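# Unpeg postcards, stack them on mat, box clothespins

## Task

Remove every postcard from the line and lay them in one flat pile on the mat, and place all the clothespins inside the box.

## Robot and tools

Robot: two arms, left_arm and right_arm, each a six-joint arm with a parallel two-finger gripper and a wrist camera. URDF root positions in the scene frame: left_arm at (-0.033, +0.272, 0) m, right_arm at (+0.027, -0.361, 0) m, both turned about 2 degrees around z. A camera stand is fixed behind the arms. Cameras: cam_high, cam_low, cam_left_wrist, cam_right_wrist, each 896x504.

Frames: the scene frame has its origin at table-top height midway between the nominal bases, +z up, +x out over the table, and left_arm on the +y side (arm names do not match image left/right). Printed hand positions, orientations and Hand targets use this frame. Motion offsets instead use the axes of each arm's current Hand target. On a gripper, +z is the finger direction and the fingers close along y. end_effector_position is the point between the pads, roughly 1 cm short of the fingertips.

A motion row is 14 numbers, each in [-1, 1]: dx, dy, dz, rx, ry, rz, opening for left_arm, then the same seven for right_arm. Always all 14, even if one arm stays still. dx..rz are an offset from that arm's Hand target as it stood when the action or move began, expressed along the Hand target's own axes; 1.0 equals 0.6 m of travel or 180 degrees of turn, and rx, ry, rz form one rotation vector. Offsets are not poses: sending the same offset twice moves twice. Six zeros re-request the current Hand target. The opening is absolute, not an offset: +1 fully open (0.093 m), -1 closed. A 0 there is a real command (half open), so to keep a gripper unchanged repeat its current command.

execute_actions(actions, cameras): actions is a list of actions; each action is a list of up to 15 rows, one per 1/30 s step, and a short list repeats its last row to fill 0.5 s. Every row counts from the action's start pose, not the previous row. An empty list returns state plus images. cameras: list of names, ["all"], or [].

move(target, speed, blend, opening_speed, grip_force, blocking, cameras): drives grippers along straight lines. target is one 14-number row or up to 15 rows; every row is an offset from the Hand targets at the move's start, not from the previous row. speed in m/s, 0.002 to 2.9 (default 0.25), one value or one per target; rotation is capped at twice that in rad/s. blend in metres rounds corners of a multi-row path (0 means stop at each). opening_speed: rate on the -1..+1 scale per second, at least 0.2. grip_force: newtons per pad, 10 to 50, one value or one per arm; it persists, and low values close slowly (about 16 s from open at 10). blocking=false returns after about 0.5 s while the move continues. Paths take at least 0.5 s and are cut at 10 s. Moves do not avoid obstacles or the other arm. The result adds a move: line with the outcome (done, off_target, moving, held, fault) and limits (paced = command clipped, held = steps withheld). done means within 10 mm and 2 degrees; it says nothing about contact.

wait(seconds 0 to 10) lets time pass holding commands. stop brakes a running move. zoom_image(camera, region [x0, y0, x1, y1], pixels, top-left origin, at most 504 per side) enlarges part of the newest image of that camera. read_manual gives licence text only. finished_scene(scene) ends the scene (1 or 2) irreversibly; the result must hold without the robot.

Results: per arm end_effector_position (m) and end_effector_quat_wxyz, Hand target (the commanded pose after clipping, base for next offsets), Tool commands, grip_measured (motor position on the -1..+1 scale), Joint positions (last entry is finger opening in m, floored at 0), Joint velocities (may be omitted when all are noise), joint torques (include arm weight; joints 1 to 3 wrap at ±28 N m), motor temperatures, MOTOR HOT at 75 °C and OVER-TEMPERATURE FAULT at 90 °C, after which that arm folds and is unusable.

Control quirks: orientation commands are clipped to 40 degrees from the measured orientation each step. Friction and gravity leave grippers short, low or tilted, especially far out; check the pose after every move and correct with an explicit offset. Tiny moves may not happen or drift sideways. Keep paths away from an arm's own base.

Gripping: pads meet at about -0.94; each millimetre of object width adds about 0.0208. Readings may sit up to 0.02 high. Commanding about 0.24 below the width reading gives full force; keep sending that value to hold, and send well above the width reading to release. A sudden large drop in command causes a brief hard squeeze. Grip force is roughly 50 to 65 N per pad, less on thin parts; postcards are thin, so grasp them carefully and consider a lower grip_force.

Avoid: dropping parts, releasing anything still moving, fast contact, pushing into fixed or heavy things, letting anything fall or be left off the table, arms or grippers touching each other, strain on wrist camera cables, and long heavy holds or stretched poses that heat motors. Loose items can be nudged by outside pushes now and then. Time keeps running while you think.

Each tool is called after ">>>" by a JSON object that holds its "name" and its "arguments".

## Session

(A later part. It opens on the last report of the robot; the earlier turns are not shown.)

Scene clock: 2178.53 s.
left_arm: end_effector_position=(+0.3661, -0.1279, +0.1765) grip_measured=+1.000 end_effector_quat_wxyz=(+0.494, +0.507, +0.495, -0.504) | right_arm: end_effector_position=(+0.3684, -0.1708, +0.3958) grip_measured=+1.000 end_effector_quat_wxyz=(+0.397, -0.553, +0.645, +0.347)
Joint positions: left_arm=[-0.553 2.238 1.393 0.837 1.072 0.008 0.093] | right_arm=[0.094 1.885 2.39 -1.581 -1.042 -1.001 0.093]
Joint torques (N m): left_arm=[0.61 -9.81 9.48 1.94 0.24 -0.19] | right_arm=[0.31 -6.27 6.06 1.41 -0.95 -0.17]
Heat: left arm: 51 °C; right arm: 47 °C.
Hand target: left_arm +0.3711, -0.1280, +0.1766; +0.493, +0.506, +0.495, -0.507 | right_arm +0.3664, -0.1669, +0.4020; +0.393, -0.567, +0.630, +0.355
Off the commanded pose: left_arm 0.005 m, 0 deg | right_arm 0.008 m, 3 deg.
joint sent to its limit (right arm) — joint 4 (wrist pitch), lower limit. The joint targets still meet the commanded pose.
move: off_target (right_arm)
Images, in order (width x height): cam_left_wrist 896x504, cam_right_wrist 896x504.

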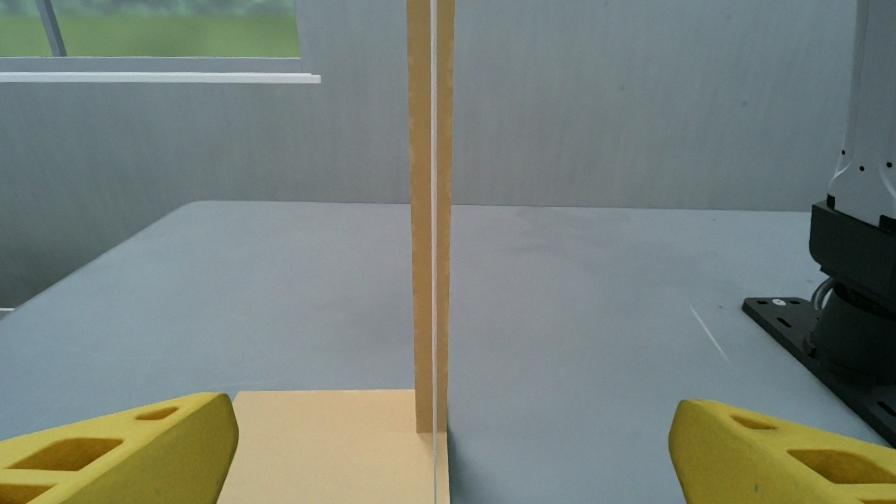

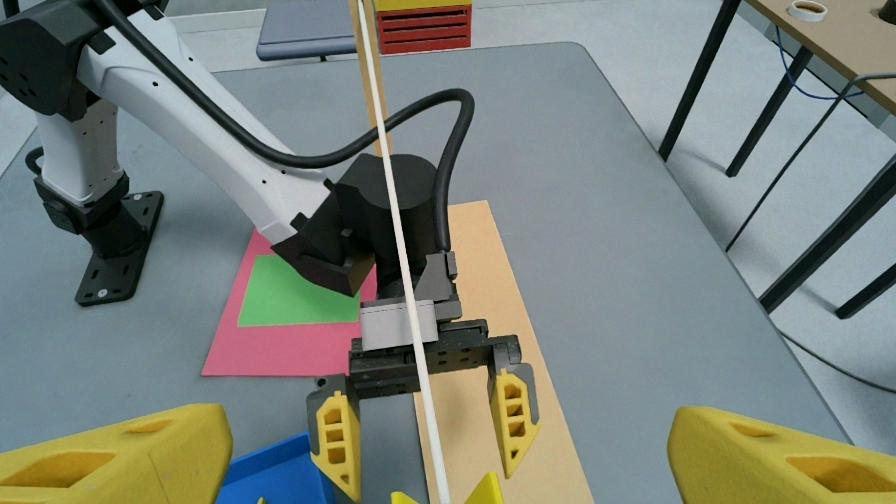

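>>> {"name": "move", "arguments": {"target": [0,0.0035,0.02,0,0,0,1, 0,0,0,0,0,0,1], "speed": 0.06, "cameras": ["cam_left_wrist","cam_low"]}}

>>> {"name": "zoom_image", "arguments": {"camera": "cam_low", "region": [340, 40, 520, 220]}}

Scene clock: 2194.30 s.
left_arm: end_effector_position=(+0.3689, -0.1355, +0.1767) grip_measured=+1.000 end_effector_quat_wxyz=(+0.492, +0.509, +0.492, -0.506) | right_arm: end_effector_position=(+0.3684, -0.1708, +0.3958) grip_measured=+1.000 end_effector_quat_wxyz=(+0.397, -0.553, +0.645, +0.347)
Joint positions: left_arm=[-0.563 2.261 1.437 0.818 1.071 0.008 0.093] | right_arm=[0.094 1.885 2.39 -1.581 -1.042 -1.001 0.093]
Joint torques (N m): left_arm=[-0.16 -9.95 9.68 1.93 0.02 -0.12] | right_arm=[0.31 -6.26 6.06 1.4 -0.96 -0.17]
Heat: left arm: 51 °C; right arm: 47 °C.
Hand target: left_arm +0.3728, -0.1401, +0.1766; +0.493, +0.506, +0.495, -0.507 | right_arm +0.3664, -0.1669, +0.4020; +0.393, -0.567, +0.630, +0.355
Off the commanded pose: left_arm 0.006 m, 0 deg | right_arm 0.008 m, 3 deg.
joint sent to its limit (right arm) — joint 4 (wrist pitch), lower limit. The joint targets still meet the commanded pose.
move: off_target (right_arm)
Images, in order (width x height): cam_low 896x504, cam_left_wrist 896x504.

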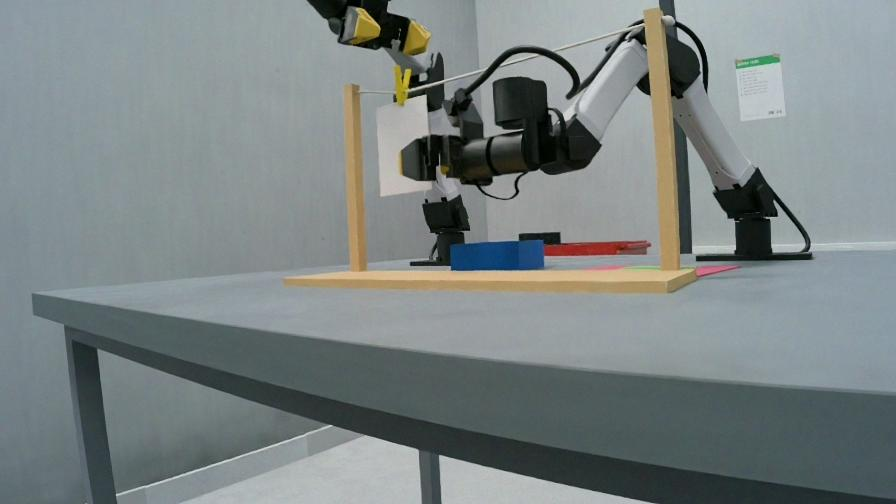

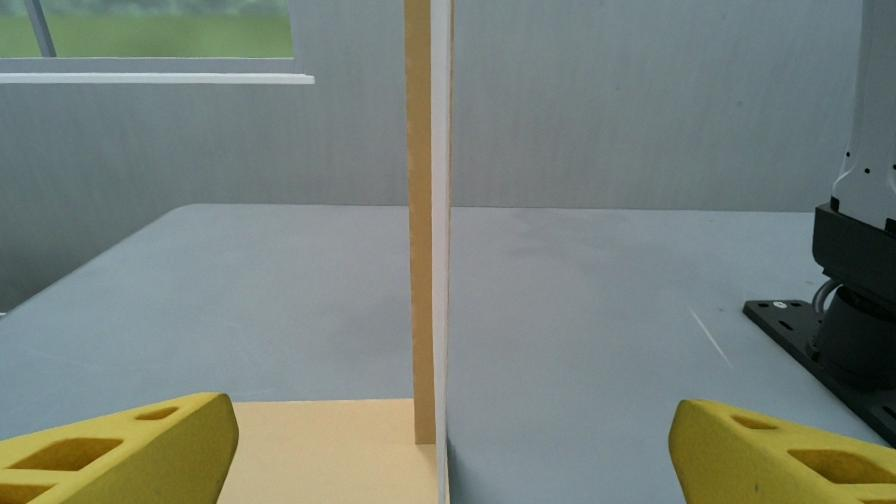

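Scaled by 2.800.

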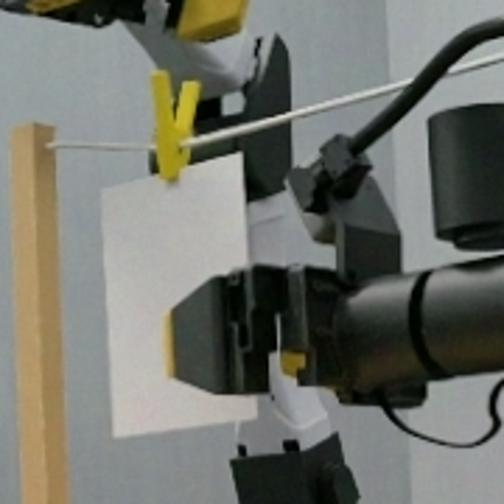

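>>> {"name": "move", "arguments": {"target": [[0,0,0,-0.019,0,0,1, 0,0,0,0,0,0,1],[0,0,0,-0.019,0,0,-1, 0,0,0,0,0,0,1]], "speed": 0.06, "grip_force": [25, 50]}}

>>> {"name": "wait", "arguments": {"seconds": 5, "cameras": ["cam_left_wrist","cam_right_wrist"]}}

Scene clock: 2215.73 s.
left_arm: end_effector_position=(+0.3748, -0.1389, +0.1721) grip_measured=-0.544 end_effector_quat_wxyz=(+0.503, +0.493, +0.511, -0.492) | right_arm: end_effector_position=(+0.3684, -0.1708, +0.3958) grip_measured=+1.000 end_effector_quat_wxyz=(+0.397, -0.553, +0.645, +0.347)
Joint positions: left_arm=[-0.573 2.261 1.424 0.82 1.001 0.008 0.019] | right_arm=[0.094 1.885 2.39 -1.581 -1.042 -1.001 0.093]
Joint velocities: left_arm=[-0.007 -0.002 0.002 -0.022 -0.022 -0.081 -0.015] | right_arm=[within noise]
Joint torques (N m): left_arm=[-0.34 -12.12 6.48 2.19 0.05 -0.24] | right_arm=[0.31 -6.26 6.06 1.4 -0.95 -0.16]
Motor temperatures (°C): left_arm=[31 55 51 46 29 29 32] | right_arm=[31 47 39 39 32 29 30]
Heat: left arm: 55 °C; right arm: 47 °C.
Hand target: left_arm +0.3729, -0.1401, +0.1766; +0.508, +0.491, +0.510, -0.491 | right_arm +0.3664, -0.1669, +0.4020; +0.393, -0.567, +0.630, +0.355
Off the commanded pose: left_arm 0.005 m, 1 deg | right_arm 0.008 m, 3 deg.
joint sent to its limit (right arm) — joint 4 (wrist pitch), lower limit.
grip_force (N): 25, 50
move: moving (left_arm; no rest 5 s after target 2's new opening was sent), off_target (right_arm)

Scene clock: 2220.73 s.
left_arm: end_effector_position=(+0.3748, -0.1389, +0.1721) grip_measured=-0.979 end_effector_quat_wxyz=(+0.503, +0.493, +0.511, -0.492) | right_arm: end_effector_position=(+0.3684, -0.1708, +0.3958) grip_measured=+1.000 end_effector_quat_wxyz=(+0.397, -0.553, +0.645, +0.347)
Joint positions: left_arm=[-0.573 2.261 1.424 0.82 1.001 0.008 0] | right_arm=[0.094 1.885 2.39 -1.581 -1.042 -1.001 0.093]
Joint torques (N m): left_arm=[-0.05 -11.96 6.34 2.22 0.02 -0.15] | right_arm=[0.32 -6.26 6.08 1.41 -0.95 -0.16]
Motor temperatures (°C): left_arm=[31 57 51 47 29 29 32] | right_arm=[31 47 39 38 32 29 30]
Heat: left arm: 57 °C; right arm: 47 °C.
Hand target: left_arm +0.3729, -0.1401, +0.1766; +0.508, +0.491, +0.510, -0.491 | right_arm +0.3664, -0.1669, +0.4020; +0.393, -0.567, +0.630, +0.355
Tool commands: left_gripper/opening=-1.0 right_gripper/opening=+1.0
Off the commanded pose: left_arm 0.005 m, 1 deg | right_arm 0.008 m, 3 deg.
grip_force (N): 25, 50
wait: 5.00 s; at rest by 1.63 s
Images, in order (width x height): cam_left_wrist 896x504, cam_right_wrist 896x504.

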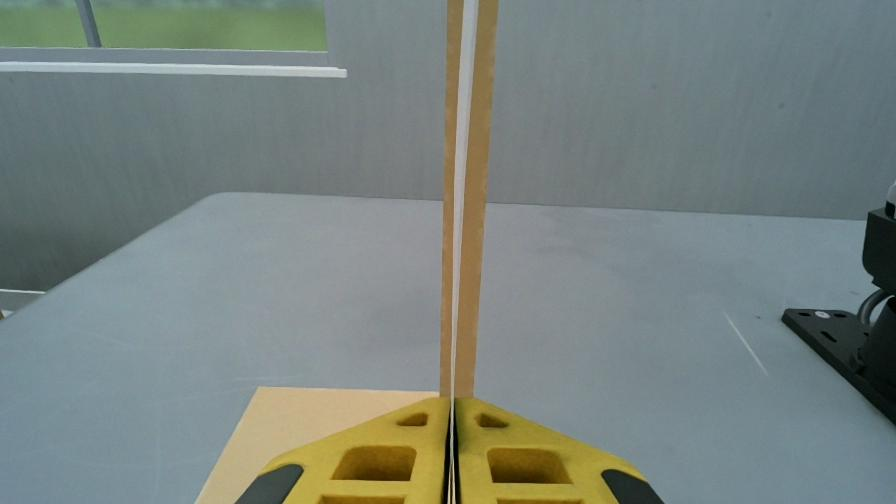

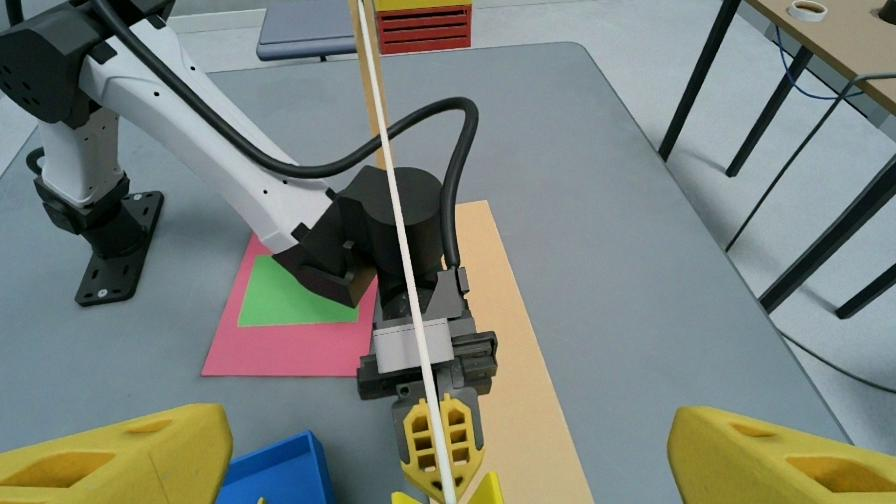

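>>> {"name": "move", "arguments": {"target": [0,0,0,0,0,0,-1, 0.0795,0,0.0347,0,0,0,1], "speed": 0.08, "grip_force": [40, 50], "cameras": ["cam_right_wrist","cam_low"]}}

>>> {"name": "zoom_image", "arguments": {"camera": "cam_low", "region": [340, 0, 520, 180]}}

Scene clock: 2234.30 s.
left_arm: end_effector_position=(+0.3748, -0.1389, +0.1721) grip_measured=-0.979 end_effector_quat_wxyz=(+0.503, +0.493, +0.511, -0.492) | right_arm: end_effector_position=(+0.3712, -0.1702, +0.3402) grip_measured=+1.000 end_effector_quat_wxyz=(+0.376, -0.561, +0.645, +0.357)
Joint positions: left_arm=[-0.573 2.261 1.424 0.82 1.001 0.008 0] | right_arm=[0.094 1.795 2.029 -1.401 -1.044 -1.069 0.093]
Joint torques (N m): left_arm=[-0.16 -12.03 6.58 2.2 0.02 -0.13] | right_arm=[-0.31 -8.96 4.11 1.51 -0.95 -0.12]
Motor temperatures (°C): left_arm=[31 60 51 49 29 29 32] | right_arm=[31 48 39 38 32 29 30]
Heat: left arm: 60 °C; right arm: 48 °C.
Hand target: left_arm +0.3729, -0.1401, +0.1766; +0.508, +0.491, +0.510, -0.491 | right_arm +0.3661, -0.1691, +0.3500; +0.393, -0.567, +0.630, +0.355
Off the commanded pose: left_arm 0.005 m, 1 deg | right_arm 0.011 m, 3 deg.
grip_force (N): 40, 50
move: off_target (right_arm)
Images, in order (width x height): cam_low 896x504, cam_right_wrist 896x504.

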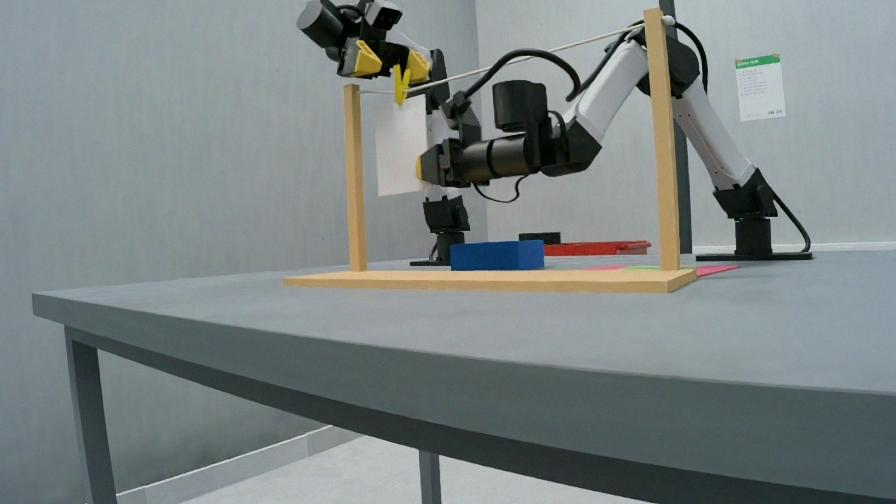

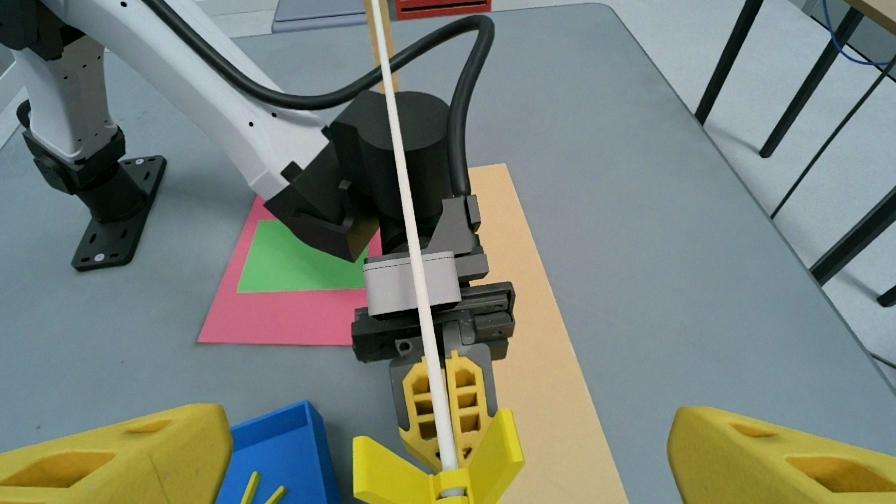

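Scaled by 2.800.

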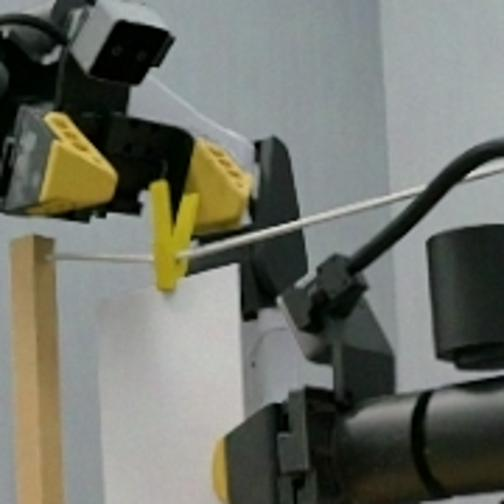

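>>> {"name": "move", "arguments": {"target": [0,0,0,0,0,0,-1, 0.012,0.004,0.0058,-0.03,0,-0.0146,1], "speed": 0.06, "cameras": ["cam_right_wrist"]}}

Scene clock: 2249.63 s.
left_arm: end_effector_position=(+0.3748, -0.1389, +0.1721) grip_measured=-0.979 end_effector_quat_wxyz=(+0.503, +0.493, +0.511, -0.492) | right_arm: end_effector_position=(+0.3618, -0.1687, +0.3344) grip_measured=+1.000 end_effector_quat_wxyz=(-0.362, +0.597, -0.612, -0.372)
Joint positions: left_arm=[-0.573 2.261 1.424 0.82 1.001 0.008 0] | right_arm=[0.094 1.867 2.114 -1.58 -1.076 -1.277 0.093]
Joint torques (N m): left_arm=[-0.23 -12.15 6.68 2.21 0.09 -0.07] | right_arm=[-0.98 -6.67 6.68 0.88 -1.07 -0.18]
Motor temperatures (°C): left_arm=[31 62 51 50 29 29 32] | right_arm=[31 48 38 38 32 29 30]
Heat: left arm: 62 °C; right arm: 48 °C.
Hand target: left_arm +0.3729, -0.1401, +0.1766; +0.508, +0.491, +0.510, -0.491 | right_arm +0.3637, -0.1689, +0.3421; -0.374, +0.600, -0.600, -0.375
Off the commanded pose: left_arm 0.005 m, 1 deg | right_arm 0.008 m, 2 deg.
joint sent to its limit (right arm) — joint 4 (wrist pitch), lower limit. The joint targets still meet the commanded pose.
grip_force (N): 40, 50
move: done
Images, in order (width x height): cam_right_wrist 896x504.

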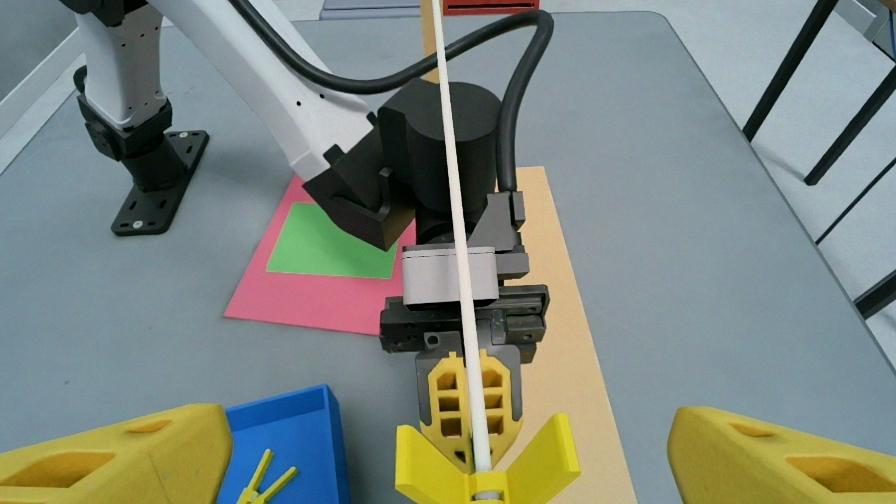

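>>> {"name": "move", "arguments": {"target": [0,0,0,0,0,0,-1, 0,-0.013,0,0,0,0,1], "speed": 0.06, "cameras": ["cam_right_wrist"]}}

Scene clock: 2262.47 s.
left_arm: end_effector_position=(+0.3748, -0.1389, +0.1721) grip_measured=-0.979 end_effector_quat_wxyz=(+0.503, +0.493, +0.511, -0.492) | right_arm: end_effector_position=(+0.3694, -0.1689, +0.3344) grip_measured=+1.000 end_effector_quat_wxyz=(-0.365, +0.597, -0.611, -0.370)
Joint positions: left_arm=[-0.573 2.261 1.424 0.82 1.001 0.008 0] | right_arm=[0.09 1.895 2.15 -1.582 -1.077 -1.277 0.093]
Joint torques (N m): left_arm=[-0.05 -12.18 6.72 2.24 0.08 -0.14] | right_arm=[-0.9 -6.79 6.63 0.92 -1.07 -0.11]
Motor temperatures (°C): left_arm=[31 64 50 51 29 29 32] | right_arm=[31 48 39 37 32 29 30]
Heat: left arm: 64 °C; right arm: 48 °C.
Hand target: left_arm +0.3729, -0.1401, +0.1766; +0.508, +0.491, +0.510, -0.491 | right_arm +0.3715, -0.1689, +0.3421; -0.374, +0.600, -0.600, -0.375
Off the commanded pose: left_arm 0.005 m, 1 deg | right_arm 0.008 m, 2 deg.
joint sent to its limit (right arm) — joint 4 (wrist pitch), lower limit. The joint targets still meet the commanded pose.
grip_force (N): 40, 50
move: done
Images, in order (width x height): cam_right_wrist 896x504.

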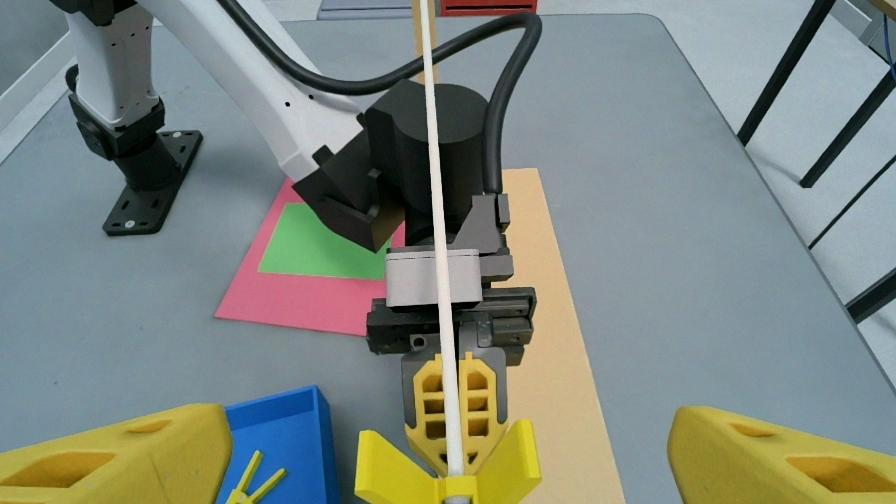

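>>> {"name": "move", "arguments": {"target": [[0,0,0,0,0,0,-1, 0,0,0,0,0,0,0.02],[0,0,0,0,0,0,-1, 0,0,0,0,0,0,-0.35]], "speed": 0.06, "opening_speed": 0.4, "cameras": ["cam_right_wrist"]}}

Scene clock: 2273.53 s.
left_arm: end_effector_position=(+0.3748, -0.1389, +0.1721) grip_measured=-0.979 end_effector_quat_wxyz=(+0.503, +0.493, +0.511, -0.492) | right_arm: end_effector_position=(+0.3693, -0.1688, +0.3346) grip_measured=-0.346 end_effector_quat_wxyz=(-0.365, +0.597, -0.611, -0.371)
Joint positions: left_arm=[-0.573 2.261 1.424 0.82 1.001 0.008 0] | right_arm=[0.09 1.895 2.15 -1.582 -1.079 -1.277 0.029]
Joint torques (N m): left_arm=[-0.14 -12.07 6.63 2.21 0.07 -0.15] | right_arm=[-0.9 -6.79 6.68 0.92 -1.05 -0.11]
Motor temperatures (°C): left_arm=[31 65 50 51 29 29 32] | right_arm=[31 48 38 37 32 29 30]
Heat: left arm: 65 °C; right arm: 48 °C.
Hand target: left_arm +0.3729, -0.1401, +0.1766; +0.508, +0.491, +0.510, -0.491 | right_arm +0.3715, -0.1689, +0.3420; -0.374, +0.600, -0.600, -0.375
Off the commanded pose: left_arm 0.005 m, 1 deg | right_arm 0.008 m, 2 deg.
joint sent to its limit (right arm) — joint 4 (wrist pitch), lower limit. The joint targets still meet the commanded pose.
grip_force (N): 40, 50
move: done
Images, in order (width x height): cam_right_wrist 896x504.

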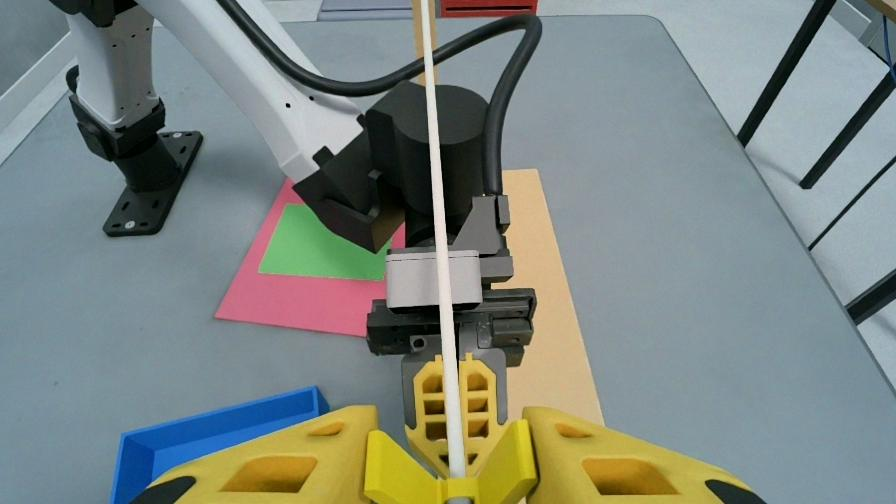

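>>> {"name": "move", "arguments": {"target": [[0,0,0,0,0,0,-1, 0,0,0,0,0,0,-0.55],[0,0,0,0,0,0,-1, 0,0,0,0,0,0,-0.68],[0,0,0,0,0,0,-1, 0,0,0,0,0,0,-0.78],[0,0,0,0,0,0,-1, 0,0,0,0,0,0,-0.88]], "speed": 0.06, "opening_speed": 0.3, "cameras": ["cam_right_wrist","cam_low"]}}

>>> {"name": "zoom_image", "arguments": {"camera": "cam_right_wrist", "region": [380, 340, 530, 504]}}

>>> {"name": "zoom_image", "arguments": {"camera": "cam_low", "region": [340, 40, 520, 220]}}

Scene clock: 2288.17 s.
left_arm: end_effector_position=(+0.3748, -0.1389, +0.1721) grip_measured=-0.979 end_effector_quat_wxyz=(+0.503, +0.493, +0.511, -0.492) | right_arm: end_effector_position=(+0.3691, -0.1685, +0.3352) grip_measured=-0.786 end_effector_quat_wxyz=(-0.366, +0.596, -0.610, -0.372)
Joint positions: left_arm=[-0.573 2.261 1.424 0.82 1.001 0.008 0] | right_arm=[0.09 1.895 2.15 -1.582 -1.083 -1.277 0.007]
Joint torques (N m): left_arm=[-0.17 -11.99 6.56 2.22 0.06 -0.11] | right_arm=[-0.91 -6.79 6.71 0.92 -1.01 -0.11]
Motor temperatures (°C): left_arm=[31 66 50 52 29 29 32] | right_arm=[31 48 38 36 32 29 30]
Heat: left arm: 66 °C; right arm: 48 °C.
Hand target: left_arm +0.3729, -0.1401, +0.1766; +0.508, +0.491, +0.510, -0.491 | right_arm +0.3715, -0.1689, +0.3420; -0.374, +0.600, -0.600, -0.375
Off the commanded pose: left_arm 0.005 m, 1 deg | right_arm 0.007 m, 2 deg.
joint sent to its limit (right arm) — joint 4 (wrist pitch), lower limit. The joint targets still meet the commanded pose.
grip_force (N): 40, 50
move: done
Images, in order (width x height): cam_low 896x504, cam_right_wrist 896x504.

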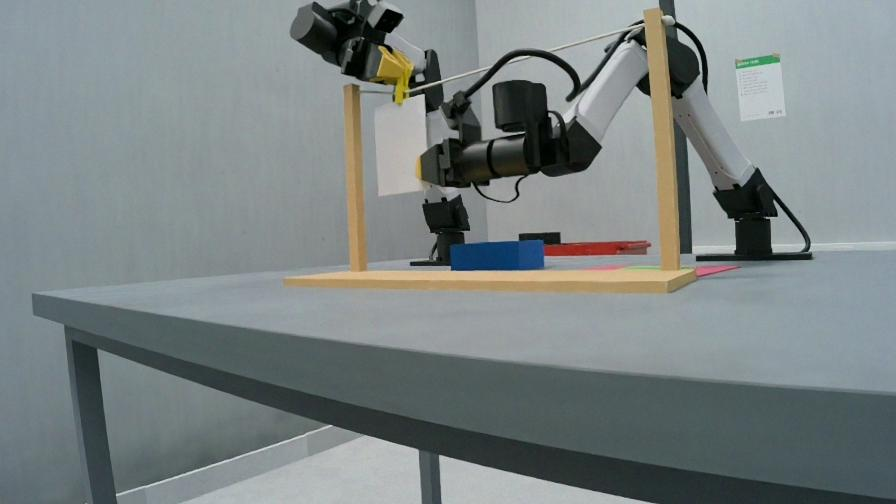

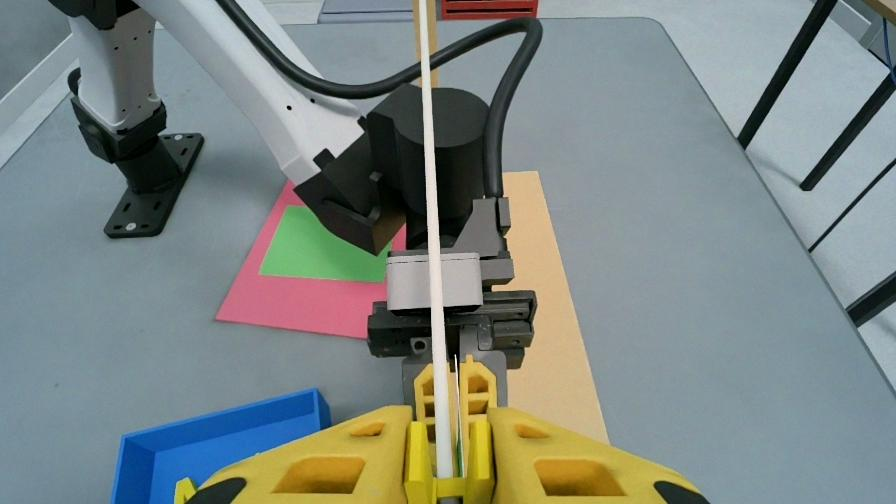

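Scaled by 3.073.

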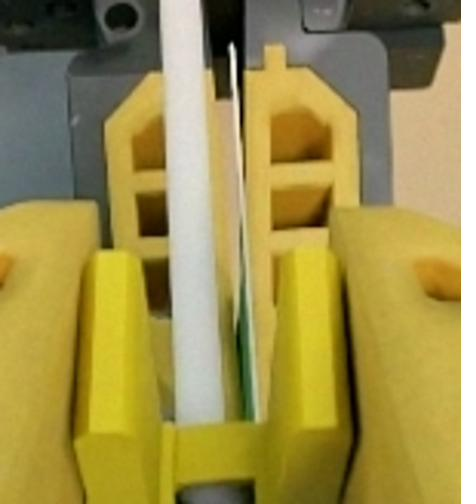

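Scaled by 2.800.

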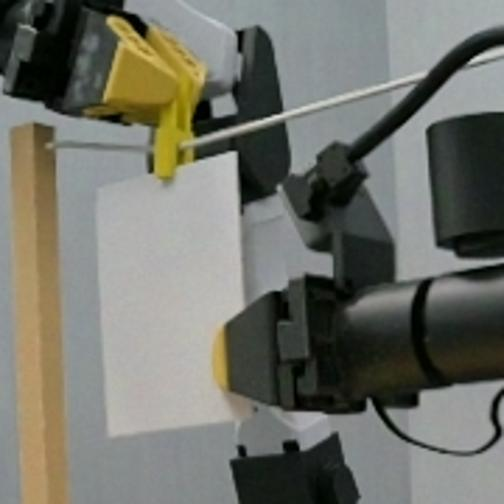

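>>> {"name": "move", "arguments": {"target": [0.0833,0,0,0,0,0,-1, 0,0,0,0,0,0,-0.85], "speed": 0.06, "cameras": ["cam_right_wrist","cam_low"]}}

>>> {"name": "zoom_image", "arguments": {"camera": "cam_low", "region": [340, 40, 520, 220]}}

Scene clock: 2303.40 s.
left_arm: end_effector_position=(+0.3739, -0.1383, +0.1336) grip_measured=-0.979 end_effector_quat_wxyz=(+0.509, +0.495, +0.505, -0.491) | right_arm: end_effector_position=(+0.3691, -0.1685, +0.3352) grip_measured=-0.791 end_effector_quat_wxyz=(-0.366, +0.596, -0.610, -0.372)
Joint positions: left_arm=[-0.573 2.355 1.392 0.964 1.001 0.008 0] | right_arm=[0.09 1.895 2.15 -1.582 -1.083 -1.277 0.007]
Joint torques (N m): left_arm=[-0.14 -10.26 6.24 2.17 -0.04 -0.11] | right_arm=[-0.9 -6.79 6.69 0.92 -1 -0.11]
Motor temperatures (°C): left_arm=[31 66 50 52 29 29 32] | right_arm=[31 48 39 36 32 29 31]
Heat: left arm: 66 °C; right arm: 48 °C.
Hand target: left_arm +0.3728, -0.1400, +0.1268; +0.508, +0.491, +0.510, -0.491 | right_arm +0.3715, -0.1689, +0.3420; -0.374, +0.600, -0.600, -0.375
Off the commanded pose: left_arm 0.007 m, 1 deg | right_arm 0.007 m, 2 deg.
joint sent to its limit (right arm) — joint 4 (wrist pitch), lower limit. The joint targets still meet the commanded pose.
grip_force (N): 40, 50
move: done
Images, in order (width x height): cam_low 896x504, cam_right_wrist 896x504.

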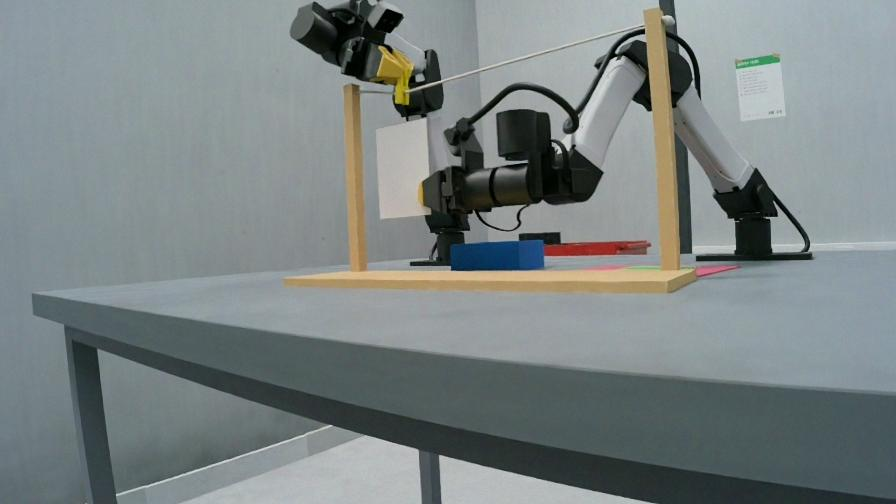

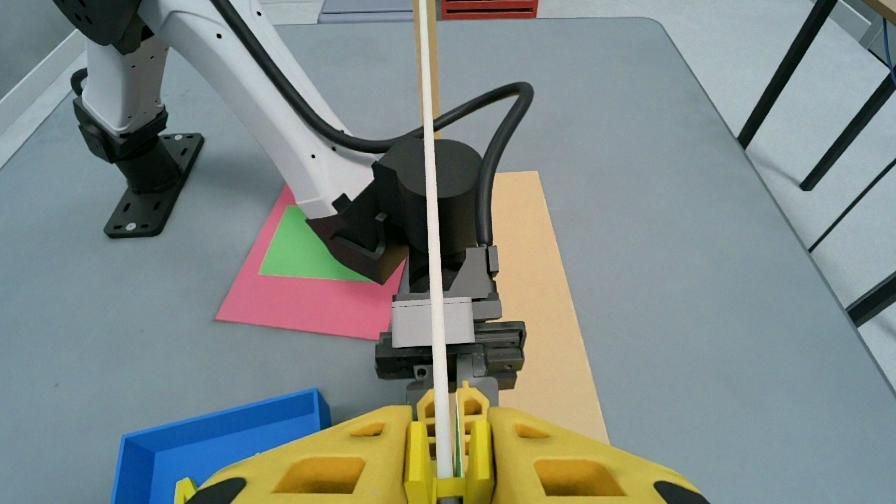

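Scaled by 2.800.

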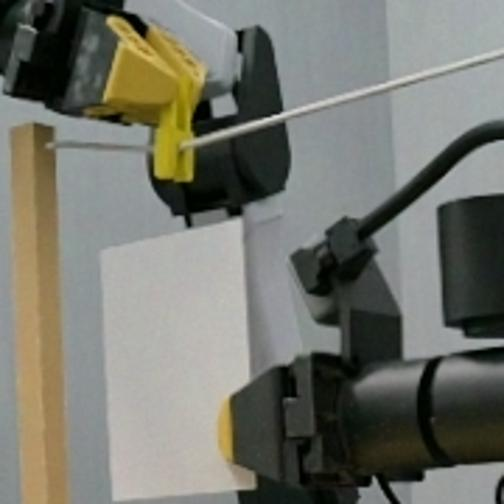

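>>> {"name": "move", "arguments": {"target": [-0.1053,-0.1915,-0.3738,0,0,0,-1, -0.1049,0,-0.0513,0,0,0,-0.85], "speed": 0.12, "grip_force": 50, "cameras": ["all"]}}

Scene clock: 2373.63 s.
left_arm: end_effector_position=(+0.2540, +0.0785, +0.1873) grip_measured=-0.979 end_effector_quat_wxyz=(+0.508, +0.489, +0.511, -0.491) | right_arm: end_effector_position=(+0.3703, -0.1683, +0.4066) grip_measured=-0.791 end_effector_quat_wxyz=(+0.421, -0.566, +0.613, +0.356)
Joint positions: left_arm=[-0.121 1.647 0.564 1.071 1.443 0.006 0] | right_arm=[0.086 1.911 2.436 -1.583 -1.104 -1.05 0.007]
Joint torques (N m): left_arm=[0.65 -7.05 5.29 1.59 0.27 -0.02] | right_arm=[-0.95 -6.16 5.94 1.43 -0.98 -0.01]
Motor temperatures (°C): left_arm=[31 58 47 50 29 29 32] | right_arm=[31 47 39 35 32 29 31]
Heat: left arm: 58 °C; right arm: 47 °C.
Hand target: left_arm +0.2503, +0.0801, +0.1905; +0.508, +0.491, +0.509, -0.491 | right_arm +0.3716, -0.1690, +0.4121; -0.374, +0.600, -0.600, -0.375
Off the commanded pose: left_arm 0.005 m, 0 deg | right_arm 0.006 m, 7 deg.
joint sent to its limit (right arm) — joint 4 (wrist pitch), lower limit. The joint targets are off in orientation, not in position.
move: off_target (right_arm)

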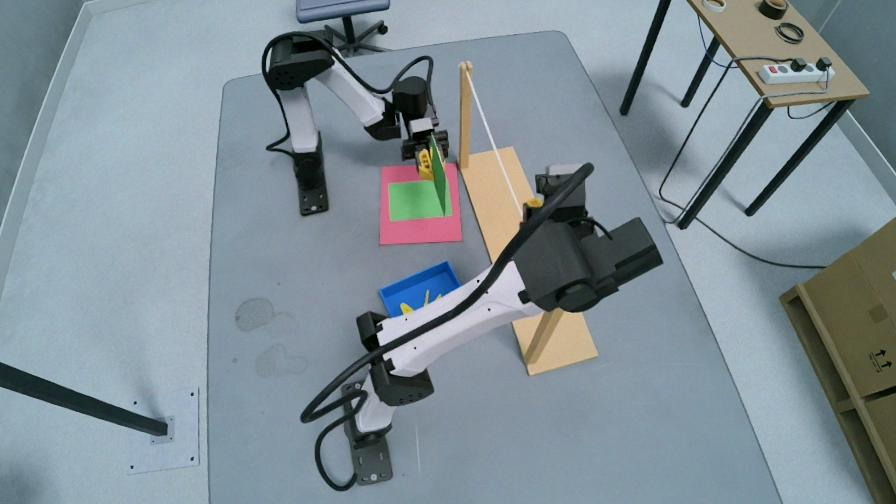

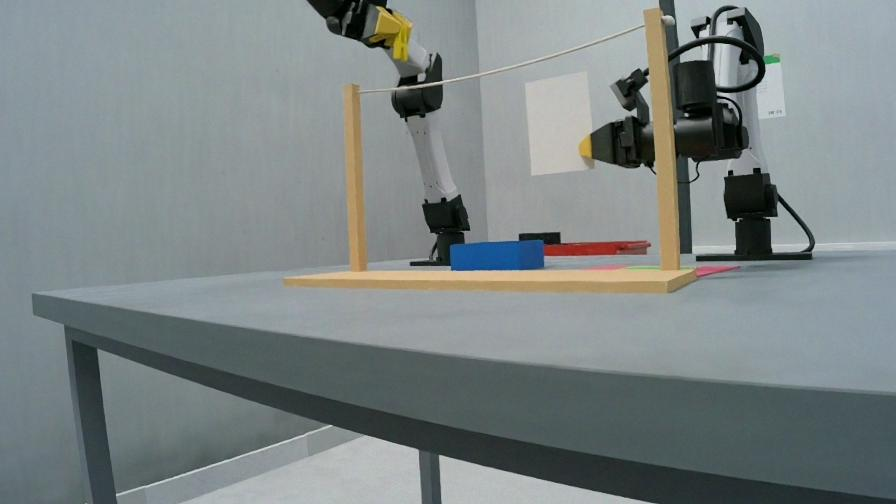

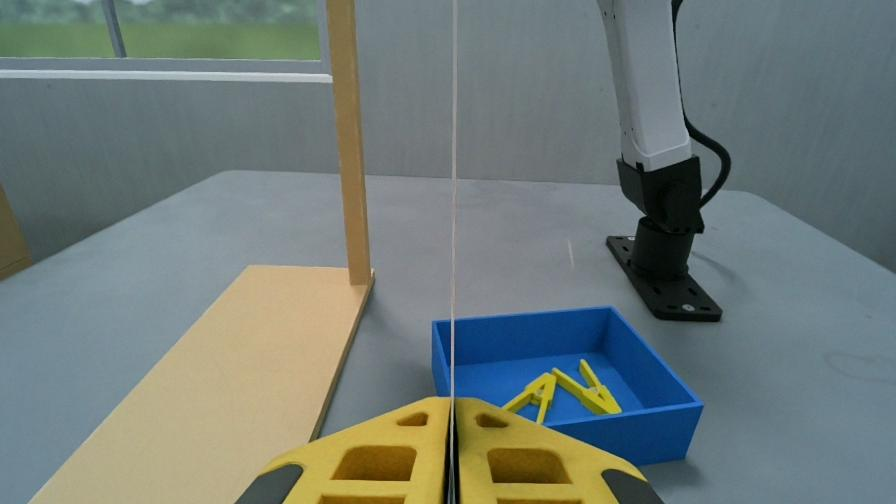

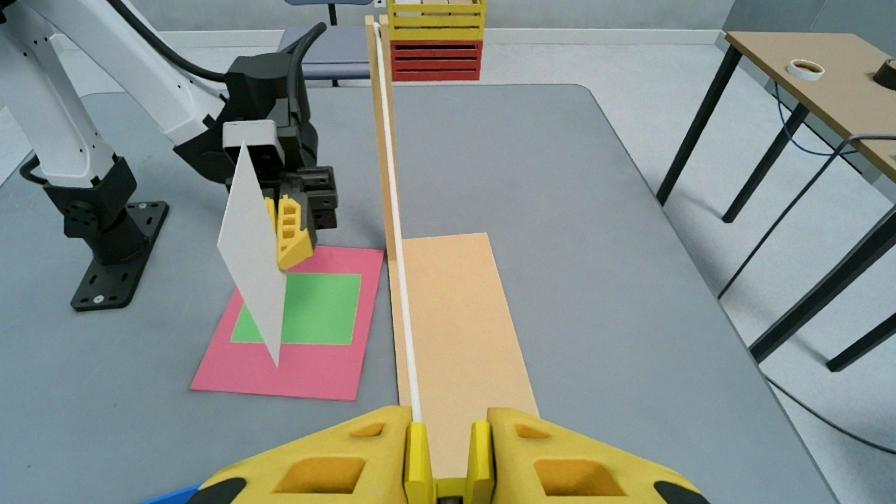

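>>> {"name": "move", "arguments": {"target": [[0,0,0,0,0,0,-1, 0.0037,0.1193,0,0.0908,0.1041,0.0648,-0.85],[0,0,0,0,0,0,-1, 0.4053,0.2027,0.28,0.144,0.3347,0.2306,-0.85]], "speed": 0.2, "blend": [0.03,0], "cameras": ["cam_right_wrist","cam_high"]}}

Scene clock: 2411.03 s.
left_arm: end_effector_position=(+0.2539, +0.0785, +0.1869) grip_measured=-0.979 end_effector_quat_wxyz=(+0.506, +0.489, +0.512, -0.492) | right_arm: end_effector_position=(+0.2482, -0.1253, +0.1218) grip_measured=-0.791 end_effector_quat_wxyz=(-0.005, -0.372, +0.928, +0.005)
Joint positions: left_arm=[-0.121 1.647 0.564 1.067 1.444 0.006 0] | right_arm=[0.777 1.77 1.498 -1.304 -0.014 0.049 0.007]
Joint torques (N m): left_arm=[0.58 -7.38 5.46 1.65 0.2 -0.01] | right_arm=[0.16 -6.82 4.6 0.64 0.05 0.1]
Motor temperatures (°C): left_arm=[31 52 46 49 29 29 32] | right_arm=[31 47 38 35 32 29 32]
Heat: left arm: 52 °C; right arm: 47 °C.
Hand target: left_arm +0.2503, +0.0801, +0.1905; +0.508, +0.491, +0.509, -0.491 | right_arm +0.2496, -0.1246, +0.1201; +0.000, -0.370, +0.929, +0.001
Off the commanded pose: left_arm 0.005 m, 0 deg | right_arm 0.002 m, 1 deg.
move: done
Images, in order (width x height): cam_high 896x504, cam_right_wrist 896x504.

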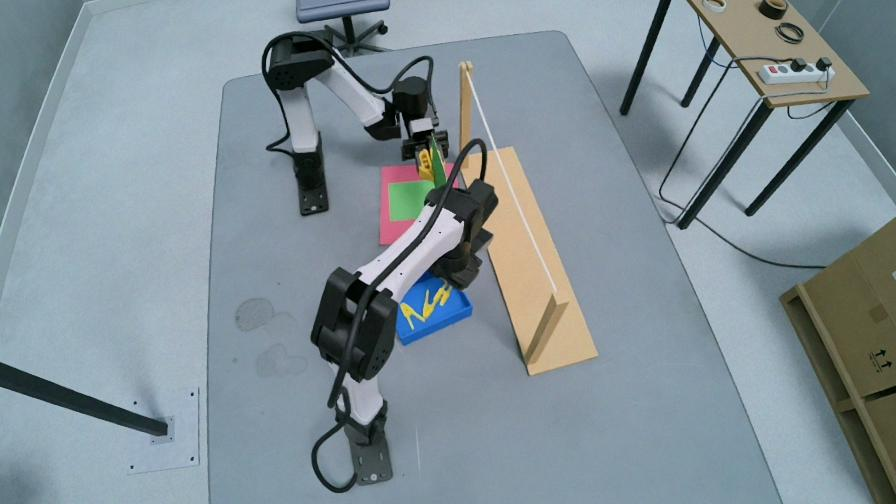

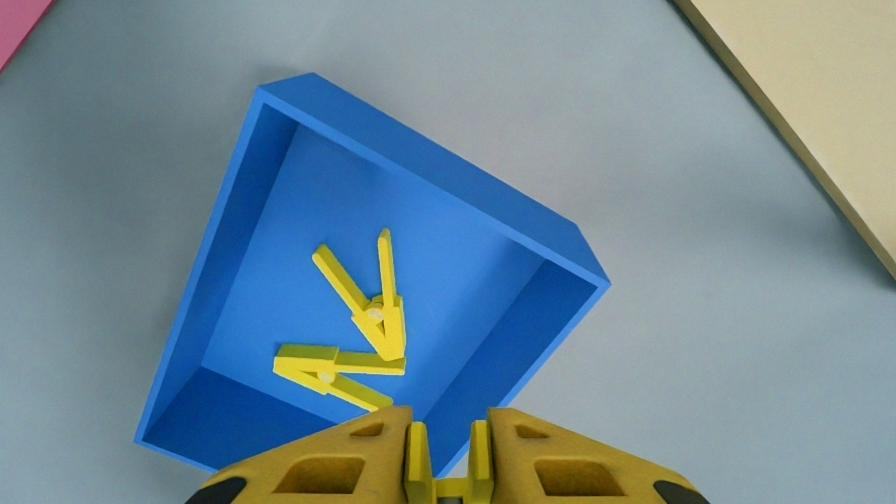

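>>> {"name": "move", "arguments": {"target": [[0,0,0,0,0,0,-1, 0.02,0.0033,0.15,0,0,0,-0.85],[0,0,0,0,0,0,-1, 0.02,0.0033,0.15,0,0,0,-0.1]], "speed": 0.1, "opening_speed": 0.4, "cameras": ["cam_right_wrist"]}}

Scene clock: 2435.60 s.
left_arm: end_effector_position=(+0.2539, +0.0785, +0.1869) grip_measured=-0.979 end_effector_quat_wxyz=(+0.506, +0.489, +0.512, -0.492) | right_arm: end_effector_position=(+0.2387, -0.1311, +0.0340) grip_measured=-0.102 end_effector_quat_wxyz=(-0.003, -0.371, +0.928, +0.006)
Joint positions: left_arm=[-0.121 1.647 0.564 1.067 1.444 0.006 0] | right_arm=[0.786 1.795 1.171 -0.947 -0.013 0.059 0.04]
Joint torques (N m): left_arm=[0.54 -7.23 5.39 1.68 0.22 -0.05] | right_arm=[0.08 -6.22 4.04 0.69 0.04 0.09]
Heat: left arm: 50 °C; right arm: 48 °C.
Hand target: left_arm +0.2503, +0.0801, +0.1905; +0.508, +0.491, +0.509, -0.491 | right_arm +0.2394, -0.1314, +0.0301; +0.000, -0.370, +0.929, +0.001
Off the commanded pose: left_arm 0.005 m, 0 deg | right_arm 0.004 m, 1 deg.
move: done
Images, in order (width x height): cam_right_wrist 896x504.

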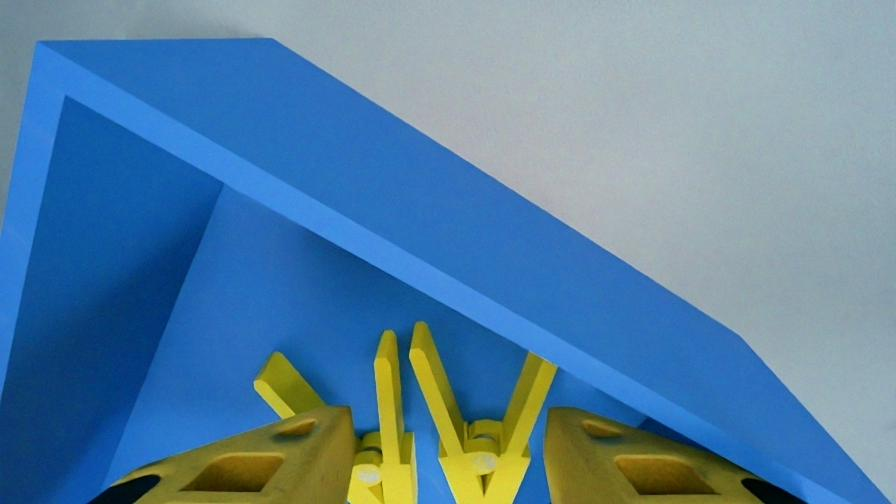

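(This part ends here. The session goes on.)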